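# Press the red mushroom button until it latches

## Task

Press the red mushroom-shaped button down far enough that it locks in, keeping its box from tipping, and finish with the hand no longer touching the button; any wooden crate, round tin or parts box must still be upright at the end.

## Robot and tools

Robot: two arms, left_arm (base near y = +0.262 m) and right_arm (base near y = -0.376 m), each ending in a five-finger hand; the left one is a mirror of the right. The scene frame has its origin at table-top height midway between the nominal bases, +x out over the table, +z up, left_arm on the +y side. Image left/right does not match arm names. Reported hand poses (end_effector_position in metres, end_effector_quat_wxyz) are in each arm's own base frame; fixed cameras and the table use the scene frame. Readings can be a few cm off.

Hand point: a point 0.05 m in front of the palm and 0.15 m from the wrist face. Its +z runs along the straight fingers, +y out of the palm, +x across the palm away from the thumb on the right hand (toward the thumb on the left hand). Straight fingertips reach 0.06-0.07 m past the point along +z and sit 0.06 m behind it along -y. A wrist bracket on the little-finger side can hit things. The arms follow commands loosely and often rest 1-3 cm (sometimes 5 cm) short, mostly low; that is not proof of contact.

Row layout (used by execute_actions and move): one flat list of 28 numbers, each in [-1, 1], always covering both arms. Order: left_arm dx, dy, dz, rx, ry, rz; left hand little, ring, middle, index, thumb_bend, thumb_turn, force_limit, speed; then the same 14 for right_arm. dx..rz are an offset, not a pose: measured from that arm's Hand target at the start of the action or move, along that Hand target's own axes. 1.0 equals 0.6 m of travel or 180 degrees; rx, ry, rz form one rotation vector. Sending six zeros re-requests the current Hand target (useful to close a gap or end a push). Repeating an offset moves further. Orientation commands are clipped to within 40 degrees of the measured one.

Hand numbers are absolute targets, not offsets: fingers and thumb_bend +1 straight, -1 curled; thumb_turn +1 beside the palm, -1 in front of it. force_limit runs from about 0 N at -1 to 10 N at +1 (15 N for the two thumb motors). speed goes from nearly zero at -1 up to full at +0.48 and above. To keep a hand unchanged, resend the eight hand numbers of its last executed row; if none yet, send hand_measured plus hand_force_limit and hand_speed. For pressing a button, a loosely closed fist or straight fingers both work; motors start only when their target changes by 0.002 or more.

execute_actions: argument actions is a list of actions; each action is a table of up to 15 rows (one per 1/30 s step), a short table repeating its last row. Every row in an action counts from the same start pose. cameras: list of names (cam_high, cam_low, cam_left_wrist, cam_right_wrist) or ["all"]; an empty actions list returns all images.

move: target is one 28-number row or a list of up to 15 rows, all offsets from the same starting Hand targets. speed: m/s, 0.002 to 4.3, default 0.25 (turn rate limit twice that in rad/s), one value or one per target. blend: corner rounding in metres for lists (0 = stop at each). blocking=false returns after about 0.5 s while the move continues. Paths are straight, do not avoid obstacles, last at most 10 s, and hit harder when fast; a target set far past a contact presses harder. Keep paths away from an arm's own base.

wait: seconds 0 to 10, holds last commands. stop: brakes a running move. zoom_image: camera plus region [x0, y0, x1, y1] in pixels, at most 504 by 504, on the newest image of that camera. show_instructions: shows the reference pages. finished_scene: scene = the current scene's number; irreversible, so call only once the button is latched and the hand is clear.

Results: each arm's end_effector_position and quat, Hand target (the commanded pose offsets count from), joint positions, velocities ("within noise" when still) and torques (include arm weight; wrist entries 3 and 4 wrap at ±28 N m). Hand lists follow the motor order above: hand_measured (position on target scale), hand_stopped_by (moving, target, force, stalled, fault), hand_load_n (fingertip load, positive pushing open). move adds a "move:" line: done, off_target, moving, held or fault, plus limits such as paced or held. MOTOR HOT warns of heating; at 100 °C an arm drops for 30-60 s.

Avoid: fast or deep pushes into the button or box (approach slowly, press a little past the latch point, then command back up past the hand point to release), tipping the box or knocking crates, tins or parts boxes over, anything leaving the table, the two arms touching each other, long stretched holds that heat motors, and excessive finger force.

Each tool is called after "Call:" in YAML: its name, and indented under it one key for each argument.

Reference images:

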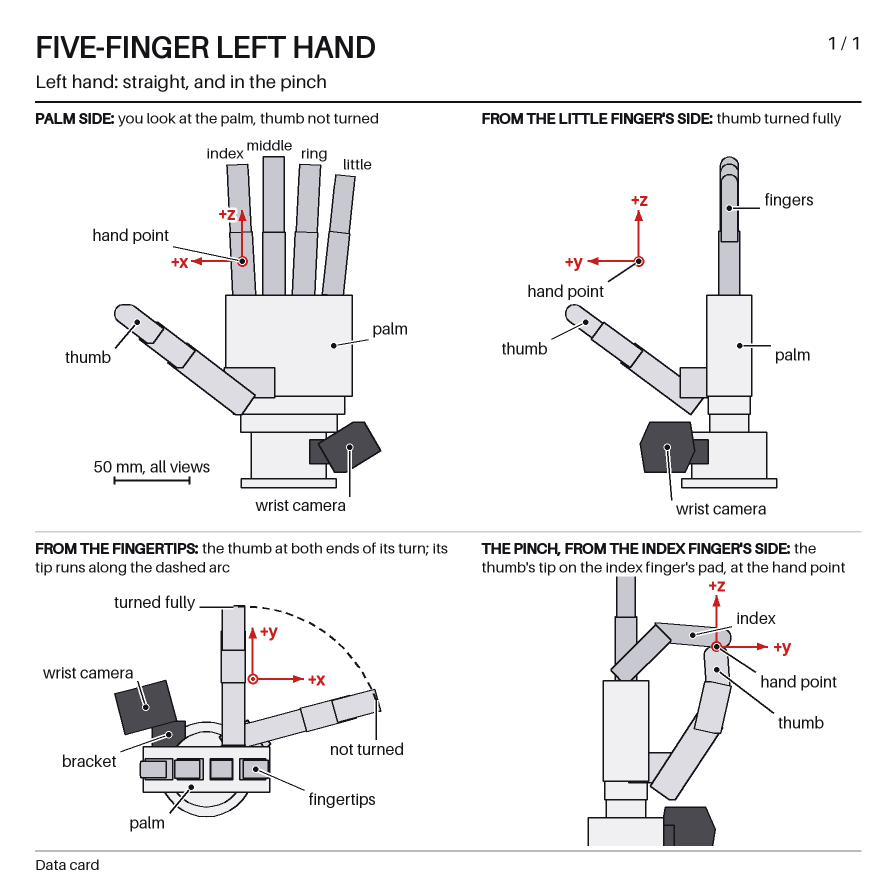

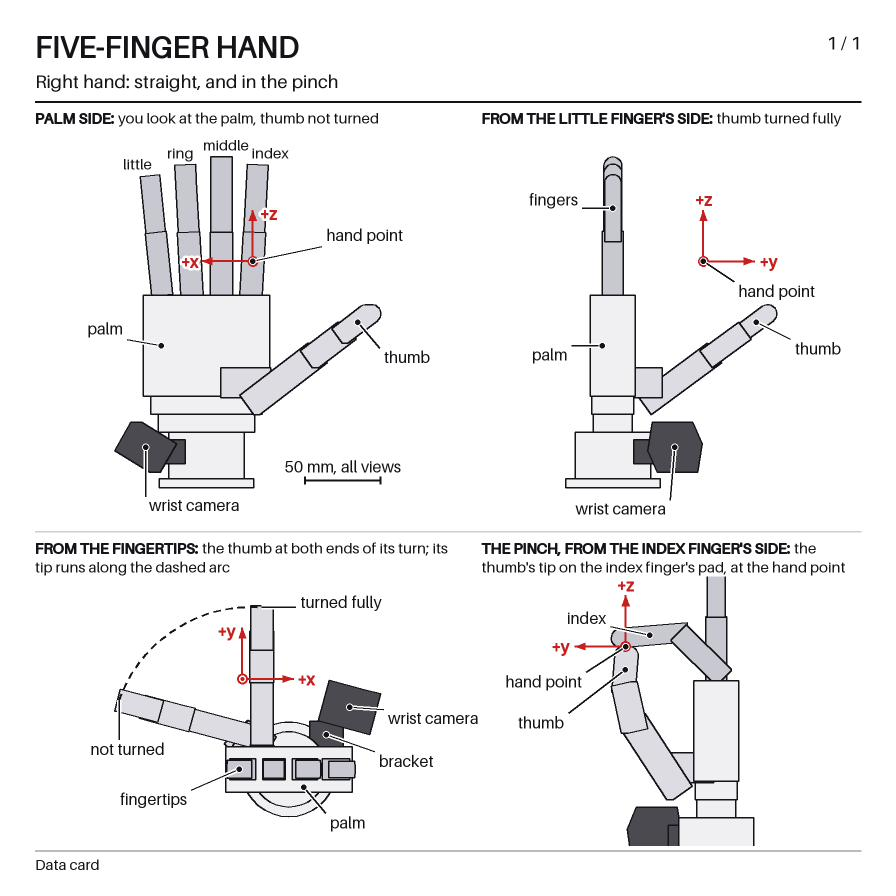

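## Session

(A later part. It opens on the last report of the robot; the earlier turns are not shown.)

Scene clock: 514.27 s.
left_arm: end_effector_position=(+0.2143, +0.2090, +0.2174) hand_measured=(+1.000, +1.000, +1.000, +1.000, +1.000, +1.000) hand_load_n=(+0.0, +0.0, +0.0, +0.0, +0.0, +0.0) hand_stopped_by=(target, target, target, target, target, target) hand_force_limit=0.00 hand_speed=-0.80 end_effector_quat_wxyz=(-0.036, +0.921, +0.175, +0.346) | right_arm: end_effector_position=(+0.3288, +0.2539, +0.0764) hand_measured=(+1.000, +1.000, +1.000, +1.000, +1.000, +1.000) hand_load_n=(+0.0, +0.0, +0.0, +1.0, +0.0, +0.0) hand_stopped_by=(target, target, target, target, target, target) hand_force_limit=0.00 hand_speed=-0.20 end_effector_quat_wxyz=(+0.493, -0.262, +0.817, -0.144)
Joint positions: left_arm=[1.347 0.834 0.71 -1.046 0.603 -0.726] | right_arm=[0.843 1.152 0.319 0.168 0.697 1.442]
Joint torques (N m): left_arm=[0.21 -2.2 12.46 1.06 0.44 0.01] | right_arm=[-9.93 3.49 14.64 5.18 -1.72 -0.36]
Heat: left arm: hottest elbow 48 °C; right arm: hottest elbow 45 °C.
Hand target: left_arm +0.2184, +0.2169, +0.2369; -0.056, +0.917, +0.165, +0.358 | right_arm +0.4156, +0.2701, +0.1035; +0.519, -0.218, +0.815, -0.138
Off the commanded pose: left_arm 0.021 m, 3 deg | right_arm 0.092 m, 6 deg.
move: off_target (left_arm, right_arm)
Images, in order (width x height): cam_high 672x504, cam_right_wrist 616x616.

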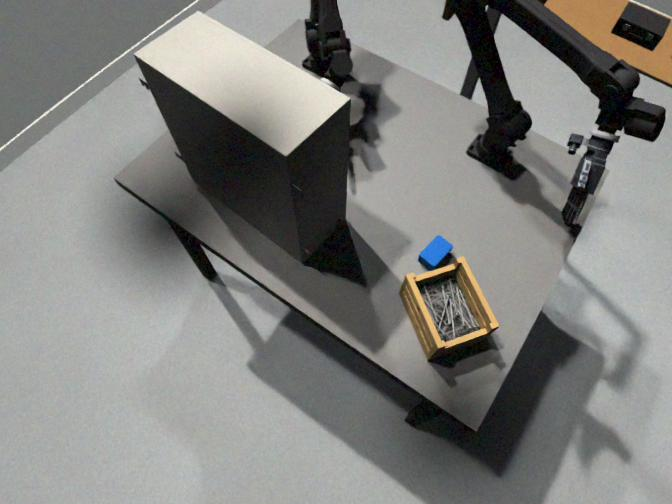

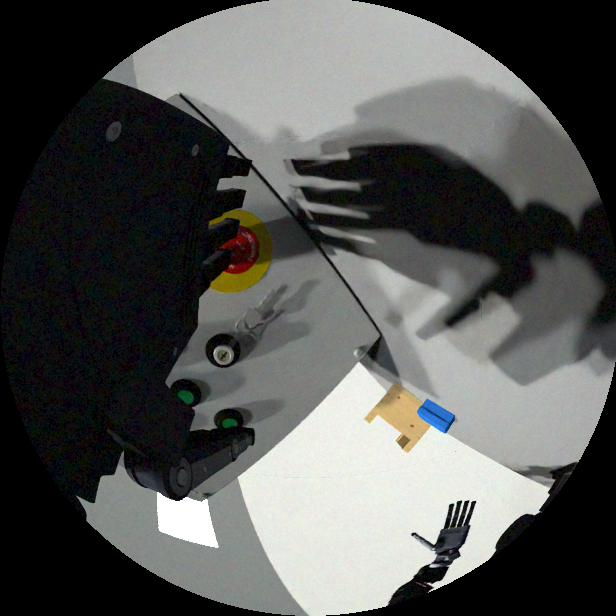

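Call:
move:
  target: [0,0,0,0,0,0,1,1,1,1,1,1,0,-0.8,0.072,0.042,-0.181,0,0,0,1,1,1,1,1,1,0,-0.2]
  speed: 0.15
  cameras: ["cam_right_wrist","cam_left_wrist"]

Call:
zoom_image:
  camera: "cam_right_wrist"
  region: [180, 150, 380, 350]

Call:
zoom_image:
  camera: "cam_left_wrist"
  region: [0, 240, 140, 380]

Scene clock: 522.50 s.
left_arm: end_effector_position=(+0.2143, +0.2090, +0.2174) hand_measured=(+1.000, +1.000, +1.000, +1.000, +1.000, +1.000) hand_load_n=(+0.0, +0.0, +0.0, +0.0, +0.0, +0.0) hand_stopped_by=(target, target, target, target, target, target) hand_force_limit=0.00 hand_speed=-0.80 end_effector_quat_wxyz=(-0.036, +0.921, +0.175, +0.346) | right_arm: end_effector_position=(+0.2939, +0.2635, +0.0891) hand_measured=(+1.000, +1.000, +1.000, +1.000, +1.000, +1.000) hand_load_n=(+0.0, +0.0, +0.0, +0.0, +0.0, +0.0) hand_stopped_by=(target, target, target, target, target, target) hand_force_limit=0.00 hand_speed=-0.20 end_effector_quat_wxyz=(+0.508, -0.231, +0.816, -0.149)
Joint positions: left_arm=[1.347 0.834 0.71 -1.046 0.603 -0.726] | right_arm=[1.022 1.083 0.312 0.01 0.88 1.642]
Joint torques (N m): left_arm=[0.21 -2.26 12.44 1.06 0.44 0.02] | right_arm=[0.5 -4.6 6.63 0.38 0.59 0.18]
Heat: left arm: hottest elbow 48 °C; right arm: hottest elbow 46 °C.
Hand target: left_arm +0.2184, +0.2169, +0.2369; -0.056, +0.917, +0.165, +0.358 | right_arm +0.2961, +0.2702, +0.1042; +0.519, -0.218, +0.815, -0.138
Off the commanded pose: left_arm 0.021 m, 3 deg | right_arm 0.017 m, 2 deg.
move: off_target (left_arm, right_arm)
Images, in order (width x height): cam_left_wrist 616x616, cam_right_wrist 616x616.

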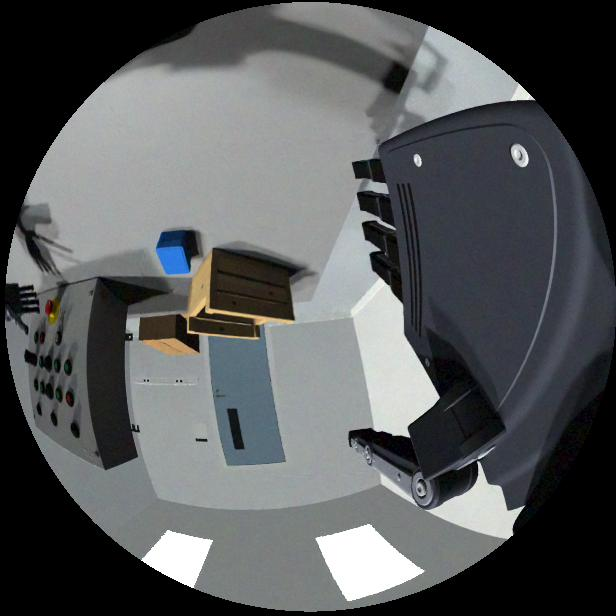

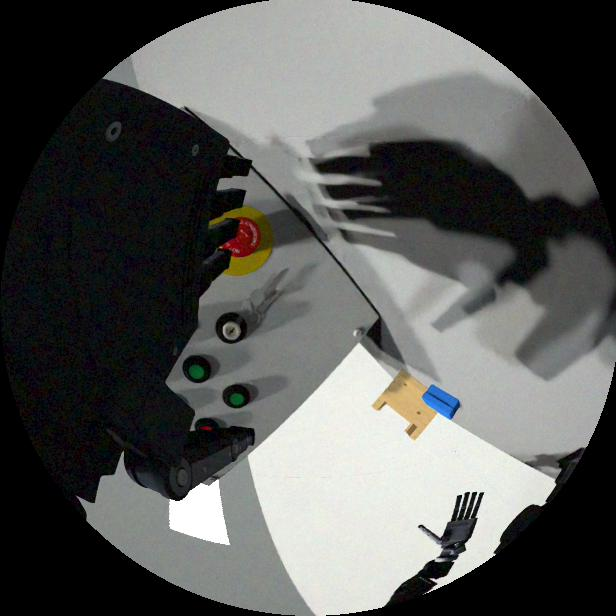

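Scaled by 2.520 from the camera's 616x616 image, which has a finer 880x880 frame.

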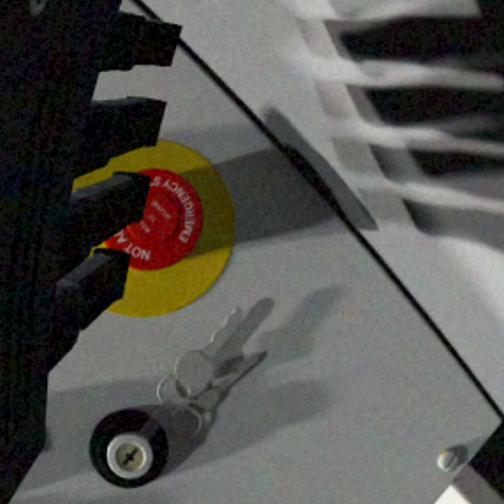

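Scaled by 3.600 from the camera's 616x616 image, which has a finer 880x880 frame.

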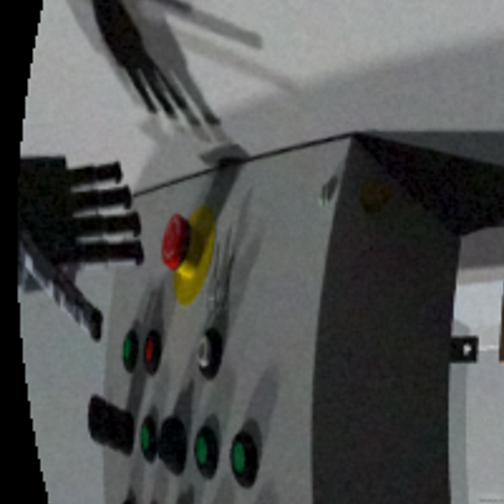

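Call:
finished_scene:
  scene: 1

The scene is finished: the task was done.


## Next scene

The same job, from a new start.

Reference images:

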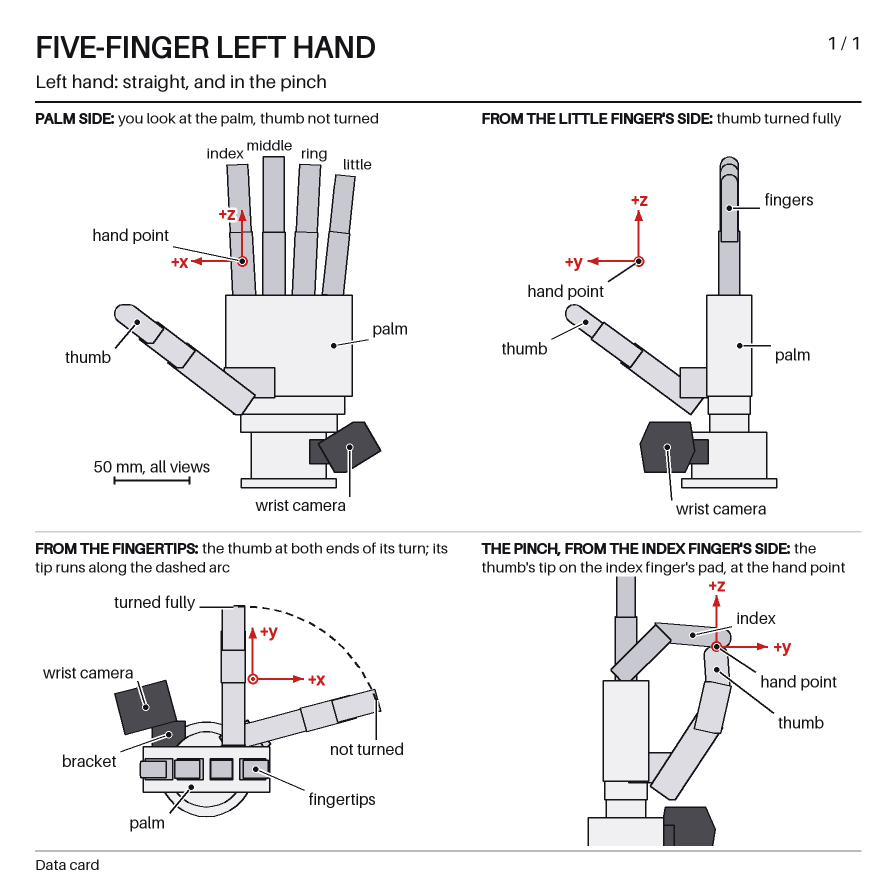

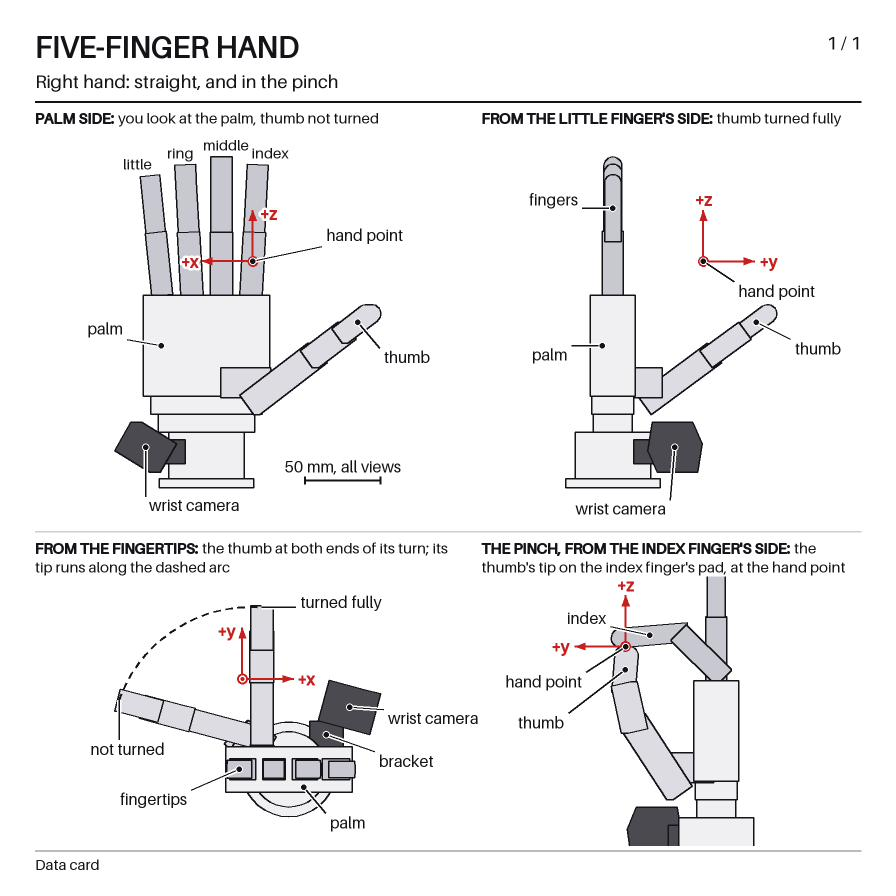

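Call:
execute_actions:
  actions: []

Scene clock: 0.00 s.
left_arm: end_effector_position=(+0.1513, +0.2350, +0.1715) hand_measured=(+1.000, +1.000, +1.000, +1.000, +1.000, +1.000) hand_load_n=(+0.0, +0.0, +0.0, +0.0, +0.0, +0.0) hand_stopped_by=(target, target, target, target, target, target) hand_force_limit=0.00 hand_speed=-0.80 end_effector_quat_wxyz=(+0.148, -0.548, +0.823, -0.026) | right_arm: end_effector_position=(+0.0291, +0.2393, +0.1959) hand_measured=(+1.000, +1.000, +1.000, +1.000, +1.000, +1.000) hand_load_n=(+0.0, +0.0, +0.0, +0.0, +0.0, +0.0) hand_stopped_by=(target, target, target, target, target, target) hand_force_limit=0.00 hand_speed=-0.80 end_effector_quat_wxyz=(-0.170, +0.817, -0.253, -0.490)
Joint positions: left_arm=[0.925 0.99 0.893 -1.208 0.146 1.302] | right_arm=[0.695 1.275 0.768 -1.495 -1.037 -0.523]
Joint velocities: within noise
Joint torques (N m): no reading
Heat: left arm: hottest elbow 35 °C; right arm: hottest elbow 35 °C.
Hand target: left_arm +0.1613, +0.2444, +0.1891; +0.174, -0.539, +0.824, -0.019 | right_arm +0.0360, +0.2442, +0.2041; -0.181, +0.818, -0.252, -0.485

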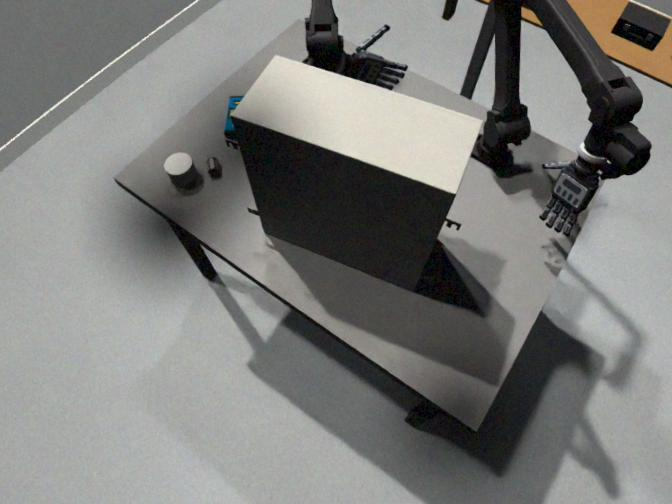

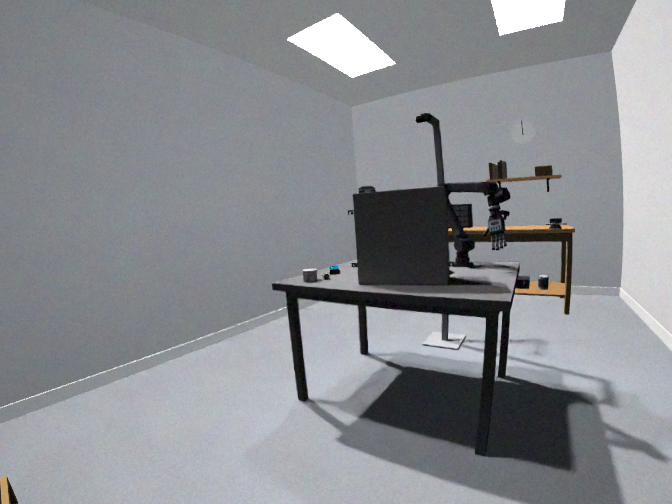

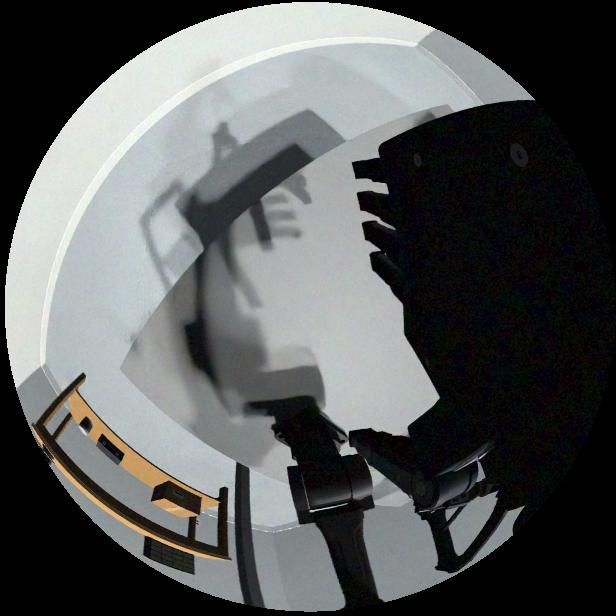

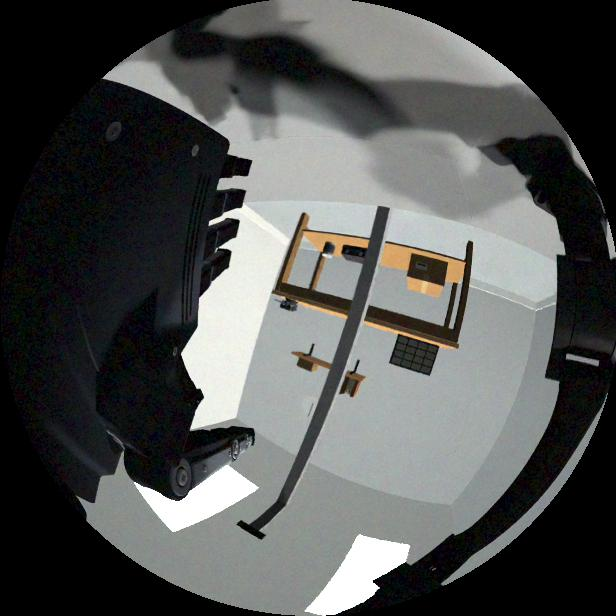

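Call:
zoom_image:
  camera: "cam_high"
  region: [140, 30, 340, 230]

Call:
zoom_image:
  camera: "cam_low"
  region: [270, 150, 530, 310]

Scaled by 2.520 from the camera's 672x504 image, which has a finer 960x720 frame.

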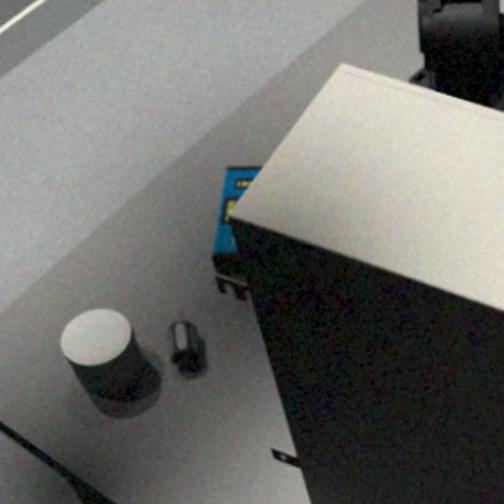

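Scaled by 1.938 from the camera's 672x504 image, which has a finer 960x720 frame.

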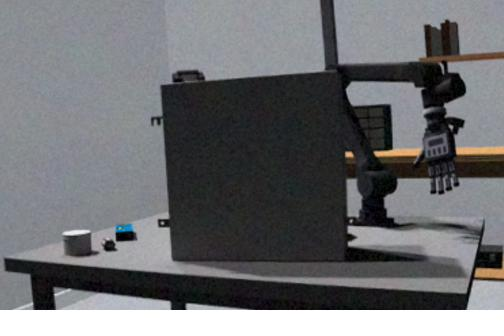

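Call:
move:
  target: [0,0,0,0,0,0,1,1,1,1,1,1,0,-0.8,0.135,0.037,-0.391,0.593,0.169,0.221,1,1,1,1,1,1,0,-0.8]
  speed: 0.4
  cameras: ["cam_high","cam_right_wrist"]

Call:
zoom_image:
  camera: "cam_right_wrist"
  region: [180, 130, 560, 510]

Scene clock: 72.93 s.
left_arm: end_effector_position=(+0.1513, +0.2350, +0.1715) hand_measured=(+1.000, +1.000, +1.000, +1.000, +1.000, +1.000) hand_load_n=(+0.0, +0.0, +0.0, +0.0, -0.5, +0.0) hand_stopped_by=(target, target, target, target, target, target) hand_force_limit=0.00 hand_speed=-0.80 end_effector_quat_wxyz=(+0.148, -0.548, +0.823, -0.026) | right_arm: end_effector_position=(+0.2174, +0.0766, +0.2289) hand_measured=(+1.000, +1.000, +1.000, +1.000, +1.000, +1.000) hand_load_n=(+0.0, +0.0, +0.0, +0.0, +0.0, +0.0) hand_stopped_by=(target, target, target, target, target, target) hand_force_limit=0.00 hand_speed=-0.80 end_effector_quat_wxyz=(+0.516, -0.312, +0.795, -0.069)
Joint positions: left_arm=[0.925 0.99 0.893 -1.208 0.146 1.302] | right_arm=[-0.414 0.092 0.432 -0.916 -0.571 0.726]
Joint torques (N m): left_arm=[0.21 -4.25 11.82 0.84 0.1 0.04] | right_arm=[0.85 2.61 7.57 2.85 -0.1 0.16]
Heat: left arm: hottest elbow 47 °C; right arm: hottest elbow 40 °C.
Hand target: left_arm +0.1613, +0.2444, +0.1891; +0.174, -0.539, +0.824, -0.019 | right_arm +0.2202, +0.0803, +0.2402; +0.532, -0.316, +0.782, -0.073
Off the commanded pose: left_arm 0.022 m, 3 deg | right_arm 0.012 m, 2 deg.
move: off_target (left_arm, right_arm)
Images, in order (width x height): cam_high 672x504, cam_right_wrist 616x616.

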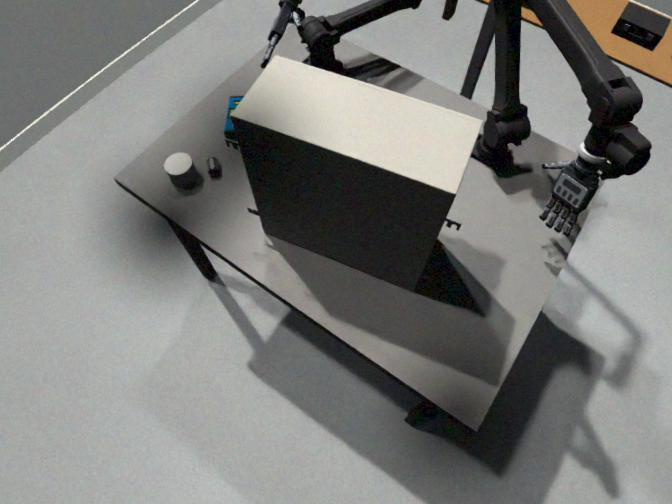

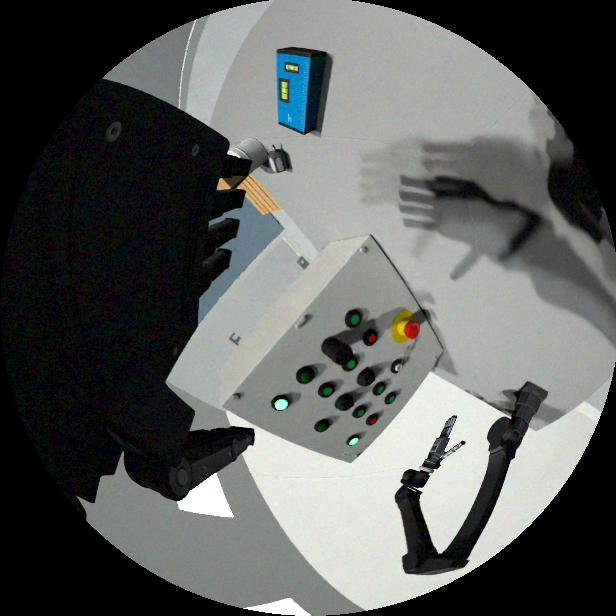

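Scaled by 1.326 from the camera's 616x616 image, which has a finer 880x880 frame.

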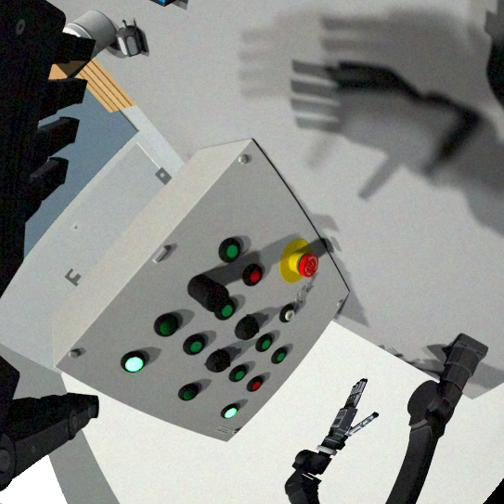

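Call:
move:
  target:
    - [0,0,0,0,0,0,1,1,1,1,1,1,0,-0.8,-0.087,0.262,0.157,0,0,0,1,1,1,1,1,1,0,-0.8]
    - [0,0,0,0,0,0,1,1,1,1,1,1,0,-0.8,-0.151,0.584,0.214,0,0,0,1,1,1,1,1,1,0,-0.8]
  blend: [0.03,0]
  speed: 0.2
  cameras: ["cam_right_wrist"]

Call:
zoom_image:
  camera: "cam_right_wrist"
  region: [180, 130, 430, 380]

Scene clock: 130.63 s.
left_arm: end_effector_position=(+0.1513, +0.2350, +0.1715) hand_measured=(+1.000, +1.000, +1.000, +1.000, +1.000, +1.000) hand_load_n=(+0.0, +0.0, +0.0, +0.0, +0.0, +0.0) hand_stopped_by=(target, target, target, target, target, target) hand_force_limit=0.00 hand_speed=-0.80 end_effector_quat_wxyz=(+0.148, -0.548, +0.823, -0.026) | right_arm: end_effector_position=(+0.2054, +0.4123, +0.0761) hand_measured=(+1.000, +1.000, +1.000, +1.000, +1.000, +1.000) hand_load_n=(+0.0, +0.0, +0.0, +0.0, +0.0, +0.0) hand_stopped_by=(target, target, target, target, target, target) hand_force_limit=0.00 hand_speed=-0.80 end_effector_quat_wxyz=(+0.513, -0.341, +0.782, -0.101)
Joint positions: left_arm=[0.925 0.99 0.893 -1.208 0.146 1.302] | right_arm=[1.398 1.376 0.539 -0.094 0.969 1.801]
Joint torques (N m): left_arm=[0.15 -4.25 11.84 0.84 0.11 0.04] | right_arm=[0.09 -5.83 8.18 2.25 0.68 0.21]
Heat: left arm: hottest elbow 49 °C; right arm: hottest elbow 41 °C.
Hand target: left_arm +0.1613, +0.2444, +0.1891; +0.174, -0.539, +0.824, -0.019 | right_arm +0.2087, +0.4373, +0.0991; +0.532, -0.316, +0.782, -0.073
Off the commanded pose: left_arm 0.022 m, 3 deg | right_arm 0.034 m, 5 deg.
move: off_target (left_arm, right_arm)
Images, in order (width x height): cam_right_wrist 616x616.

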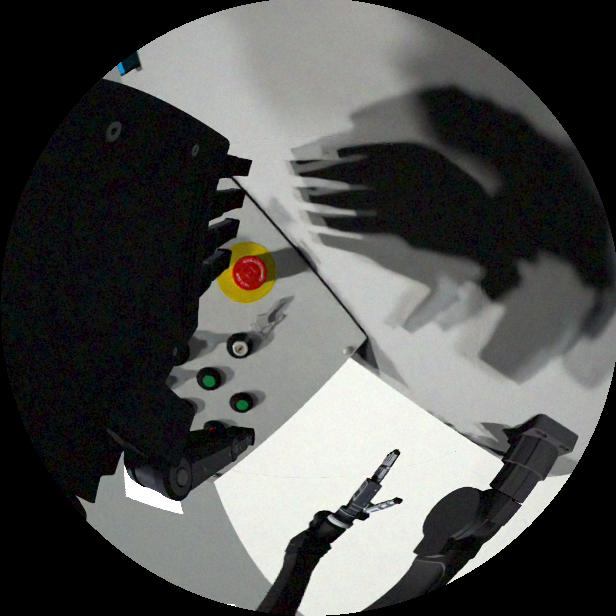

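Scaled by 2.016 from the camera's 616x616 image, which has a finer 880x880 frame.

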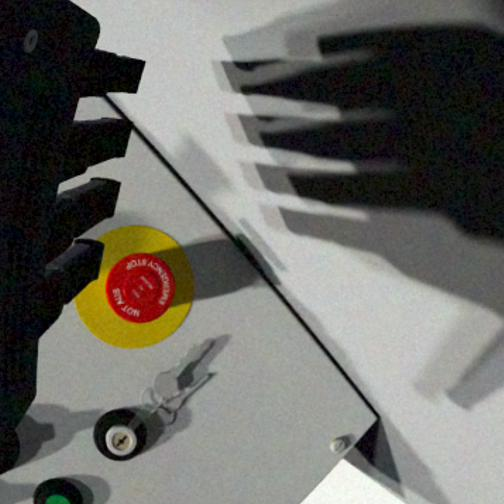

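Call:
move:
  target: [0,0,0,0,0,0,1,1,1,1,1,1,0,-0.8,-0.047,0.009,0.058,0,0,0,1,1,1,1,1,1,0,-0.8]
  speed: 0.1
  cameras: ["cam_right_wrist"]

Call:
zoom_image:
  camera: "cam_right_wrist"
  region: [180, 150, 380, 350]

Scene clock: 152.90 s.
left_arm: end_effector_position=(+0.1513, +0.2350, +0.1715) hand_measured=(+1.000, +1.000, +1.000, +1.000, +1.000, +1.000) hand_load_n=(+0.0, +0.0, +0.0, +0.0, +0.0, +0.0) hand_stopped_by=(target, target, target, target, target, target) hand_force_limit=0.00 hand_speed=-0.80 end_effector_quat_wxyz=(+0.148, -0.548, +0.823, -0.026) | right_arm: end_effector_position=(+0.2294, +0.4457, +0.0828) hand_measured=(+1.000, +1.000, +1.000, +1.000, +1.000, +1.000) hand_load_n=(+0.0, +0.0, +0.0, +0.0, +0.0, +0.0) hand_stopped_by=(target, target, target, target, target, target) hand_force_limit=0.00 hand_speed=-0.80 end_effector_quat_wxyz=(+0.516, -0.337, +0.783, -0.090)
Joint positions: left_arm=[0.925 0.99 0.893 -1.208 0.146 1.302] | right_arm=[1.343 1.45 0.619 -0.019 0.925 1.729]
Joint torques (N m): left_arm=[0.15 -4.25 11.84 0.84 0.1 0.03] | right_arm=[-1.49 -7.47 8.44 2.37 0.32 -0.08]
Heat: left arm: hottest elbow 49 °C; right arm: hottest elbow 42 °C.
Hand target: left_arm +0.1613, +0.2444, +0.1891; +0.174, -0.539, +0.824, -0.019 | right_arm +0.2436, +0.4654, +0.1041; +0.532, -0.316, +0.782, -0.073
Off the commanded pose: left_arm 0.022 m, 3 deg | right_arm 0.032 m, 4 deg.
move: off_target (left_arm, right_arm)
Images, in order (width x height): cam_right_wrist 616x616.

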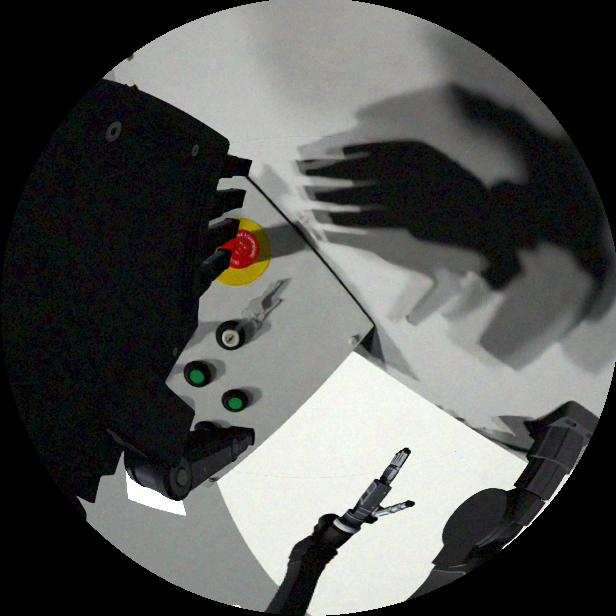

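Scaled by 2.520 from the camera's 616x616 image, which has a finer 880x880 frame.

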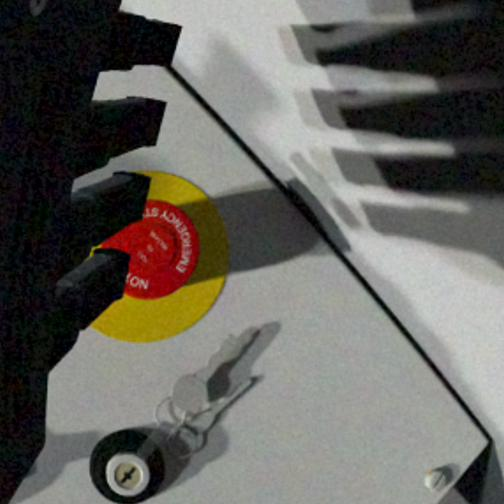

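Call:
move:
  target:
    - [0,0,0,0,0,0,1,1,1,1,1,1,0,-0.8,-0.058,-0.030,0.135,0,0,0,1,1,1,1,1,1,0,-0.8]
    - [0,0,0,0,0,0,1,1,1,1,1,1,0,-0.8,0.018,0.011,-0.045,0,0,0,1,1,1,1,1,1,0,-0.8]
  speed: [0.06,0.15]
  cameras: ["cam_right_wrist","cam_high"]

Call:
zoom_image:
  camera: "cam_right_wrist"
  region: [180, 150, 380, 350]

Scene clock: 174.00 s.
left_arm: end_effector_position=(+0.1513, +0.2350, +0.1715) hand_measured=(+1.000, +1.000, +1.000, +1.000, +1.000, +1.000) hand_load_n=(+0.0, +0.0, +0.0, +0.0, +0.0, +0.0) hand_stopped_by=(target, target, target, target, target, target) hand_force_limit=0.00 hand_speed=-0.80 end_effector_quat_wxyz=(+0.148, -0.548, +0.823, -0.026) | right_arm: end_effector_position=(+0.2145, +0.4533, +0.0870) hand_measured=(+1.000, +1.000, +1.000, +1.000, +1.000, +1.000) hand_load_n=(+0.0, +0.0, +0.0, +0.0, +0.0, +0.0) hand_stopped_by=(target, target, target, target, target, target) hand_force_limit=0.00 hand_speed=-0.80 end_effector_quat_wxyz=(+0.523, -0.331, +0.781, -0.086)
Joint positions: left_arm=[0.925 0.99 0.893 -1.208 0.146 1.302] | right_arm=[1.392 1.456 0.633 -0.054 0.964 1.787]
Joint torques (N m): left_arm=[0.21 -4.19 11.84 0.84 0.1 0.04] | right_arm=[-0.03 -10.23 6.02 0.2 0.67 0.23]
Heat: left arm: hottest elbow 50 °C; right arm: hottest elbow 41 °C.
Hand target: left_arm +0.1613, +0.2444, +0.1891; +0.174, -0.539, +0.824, -0.019 | right_arm +0.2146, +0.4585, +0.1040; +0.532, -0.316, +0.782, -0.073
Off the commanded pose: left_arm 0.022 m, 3 deg | right_arm 0.018 m, 2 deg.
move: off_target (left_arm, right_arm)
Images, in order (width x height): cam_high 672x504, cam_right_wrist 616x616.

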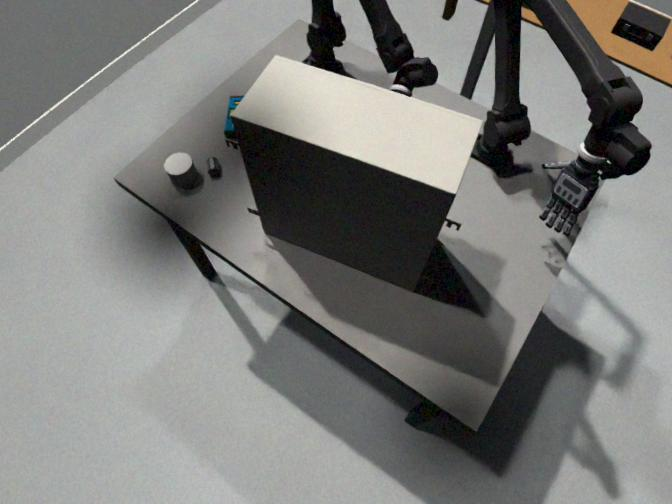

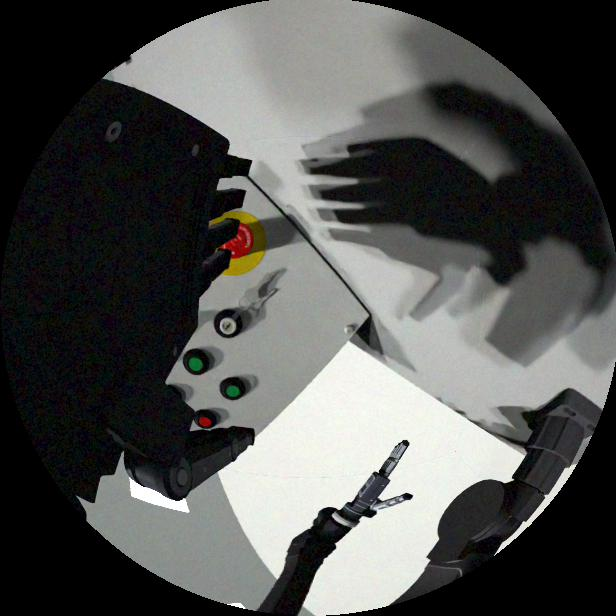

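Scaled by 2.520 from the camera's 616x616 image, which has a finer 880x880 frame.

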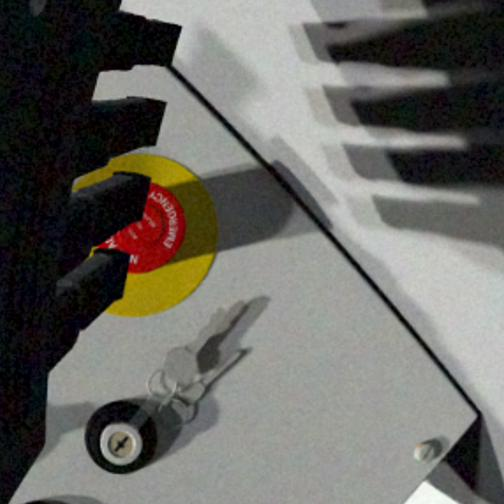

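Call:
move:
  target: [0,0,0,0,0,0,1,1,1,1,1,1,0,-0.8,0.1185,-0.316,-0.1175,0,0,0,1,1,1,1,1,1,0,-0.8]
  speed: 0.25
  cameras: ["cam_right_wrist"]

Call:
zoom_image:
  camera: "cam_right_wrist"
  region: [180, 200, 480, 500]

Scene clock: 189.30 s.
left_arm: end_effector_position=(+0.1513, +0.2350, +0.1715) hand_measured=(+1.000, +1.000, +1.000, +1.000, +1.000, +1.000) hand_load_n=(+0.0, +0.0, +0.0, +0.0, +0.0, +0.0) hand_stopped_by=(target, target, target, target, target, target) hand_force_limit=0.00 hand_speed=-0.80 end_effector_quat_wxyz=(+0.148, -0.548, +0.823, -0.026) | right_arm: end_effector_position=(+0.2086, +0.2553, +0.1541) hand_measured=(+1.000, +1.000, +1.000, +1.000, +1.000, +1.000) hand_load_n=(+0.0, +0.0, -0.5, +0.0, +0.0, +0.0) hand_stopped_by=(target, target, target, target, target, target) hand_force_limit=0.00 hand_speed=-0.80 end_effector_quat_wxyz=(+0.530, -0.323, +0.781, -0.068)
Joint positions: left_arm=[0.925 0.99 0.893 -1.208 0.146 1.302] | right_arm=[1.191 0.52 0.279 -0.428 0.806 1.571]
Joint torques (N m): left_arm=[0.15 -4.19 11.84 0.83 0.11 0.04] | right_arm=[-1.55 -0.44 8.54 0.47 0.2 -0.05]
Heat: left arm: hottest elbow 50 °C; right arm: hottest elbow 41 °C.
Hand target: left_arm +0.1613, +0.2444, +0.1891; +0.174, -0.539, +0.824, -0.019 | right_arm +0.2148, +0.2525, +0.1635; +0.532, -0.316, +0.782, -0.073
Off the commanded pose: left_arm 0.022 m, 3 deg | right_arm 0.012 m, 1 deg.
move: off_target (left_arm, right_arm)
Images, in order (width x height): cam_right_wrist 616x616.

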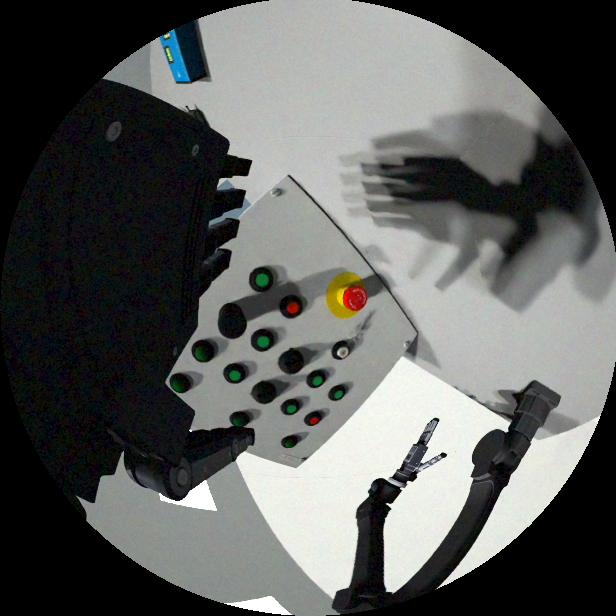

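Scaled by 1.680 from the camera's 616x616 image, which has a finer 880x880 frame.

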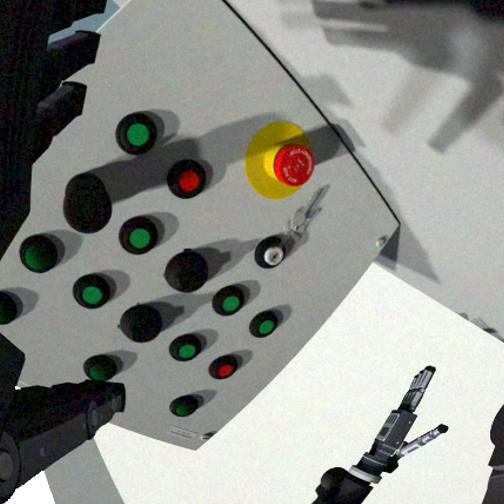

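Call:
finished_scene:
  scene: 2

The scene is finished: the task was done.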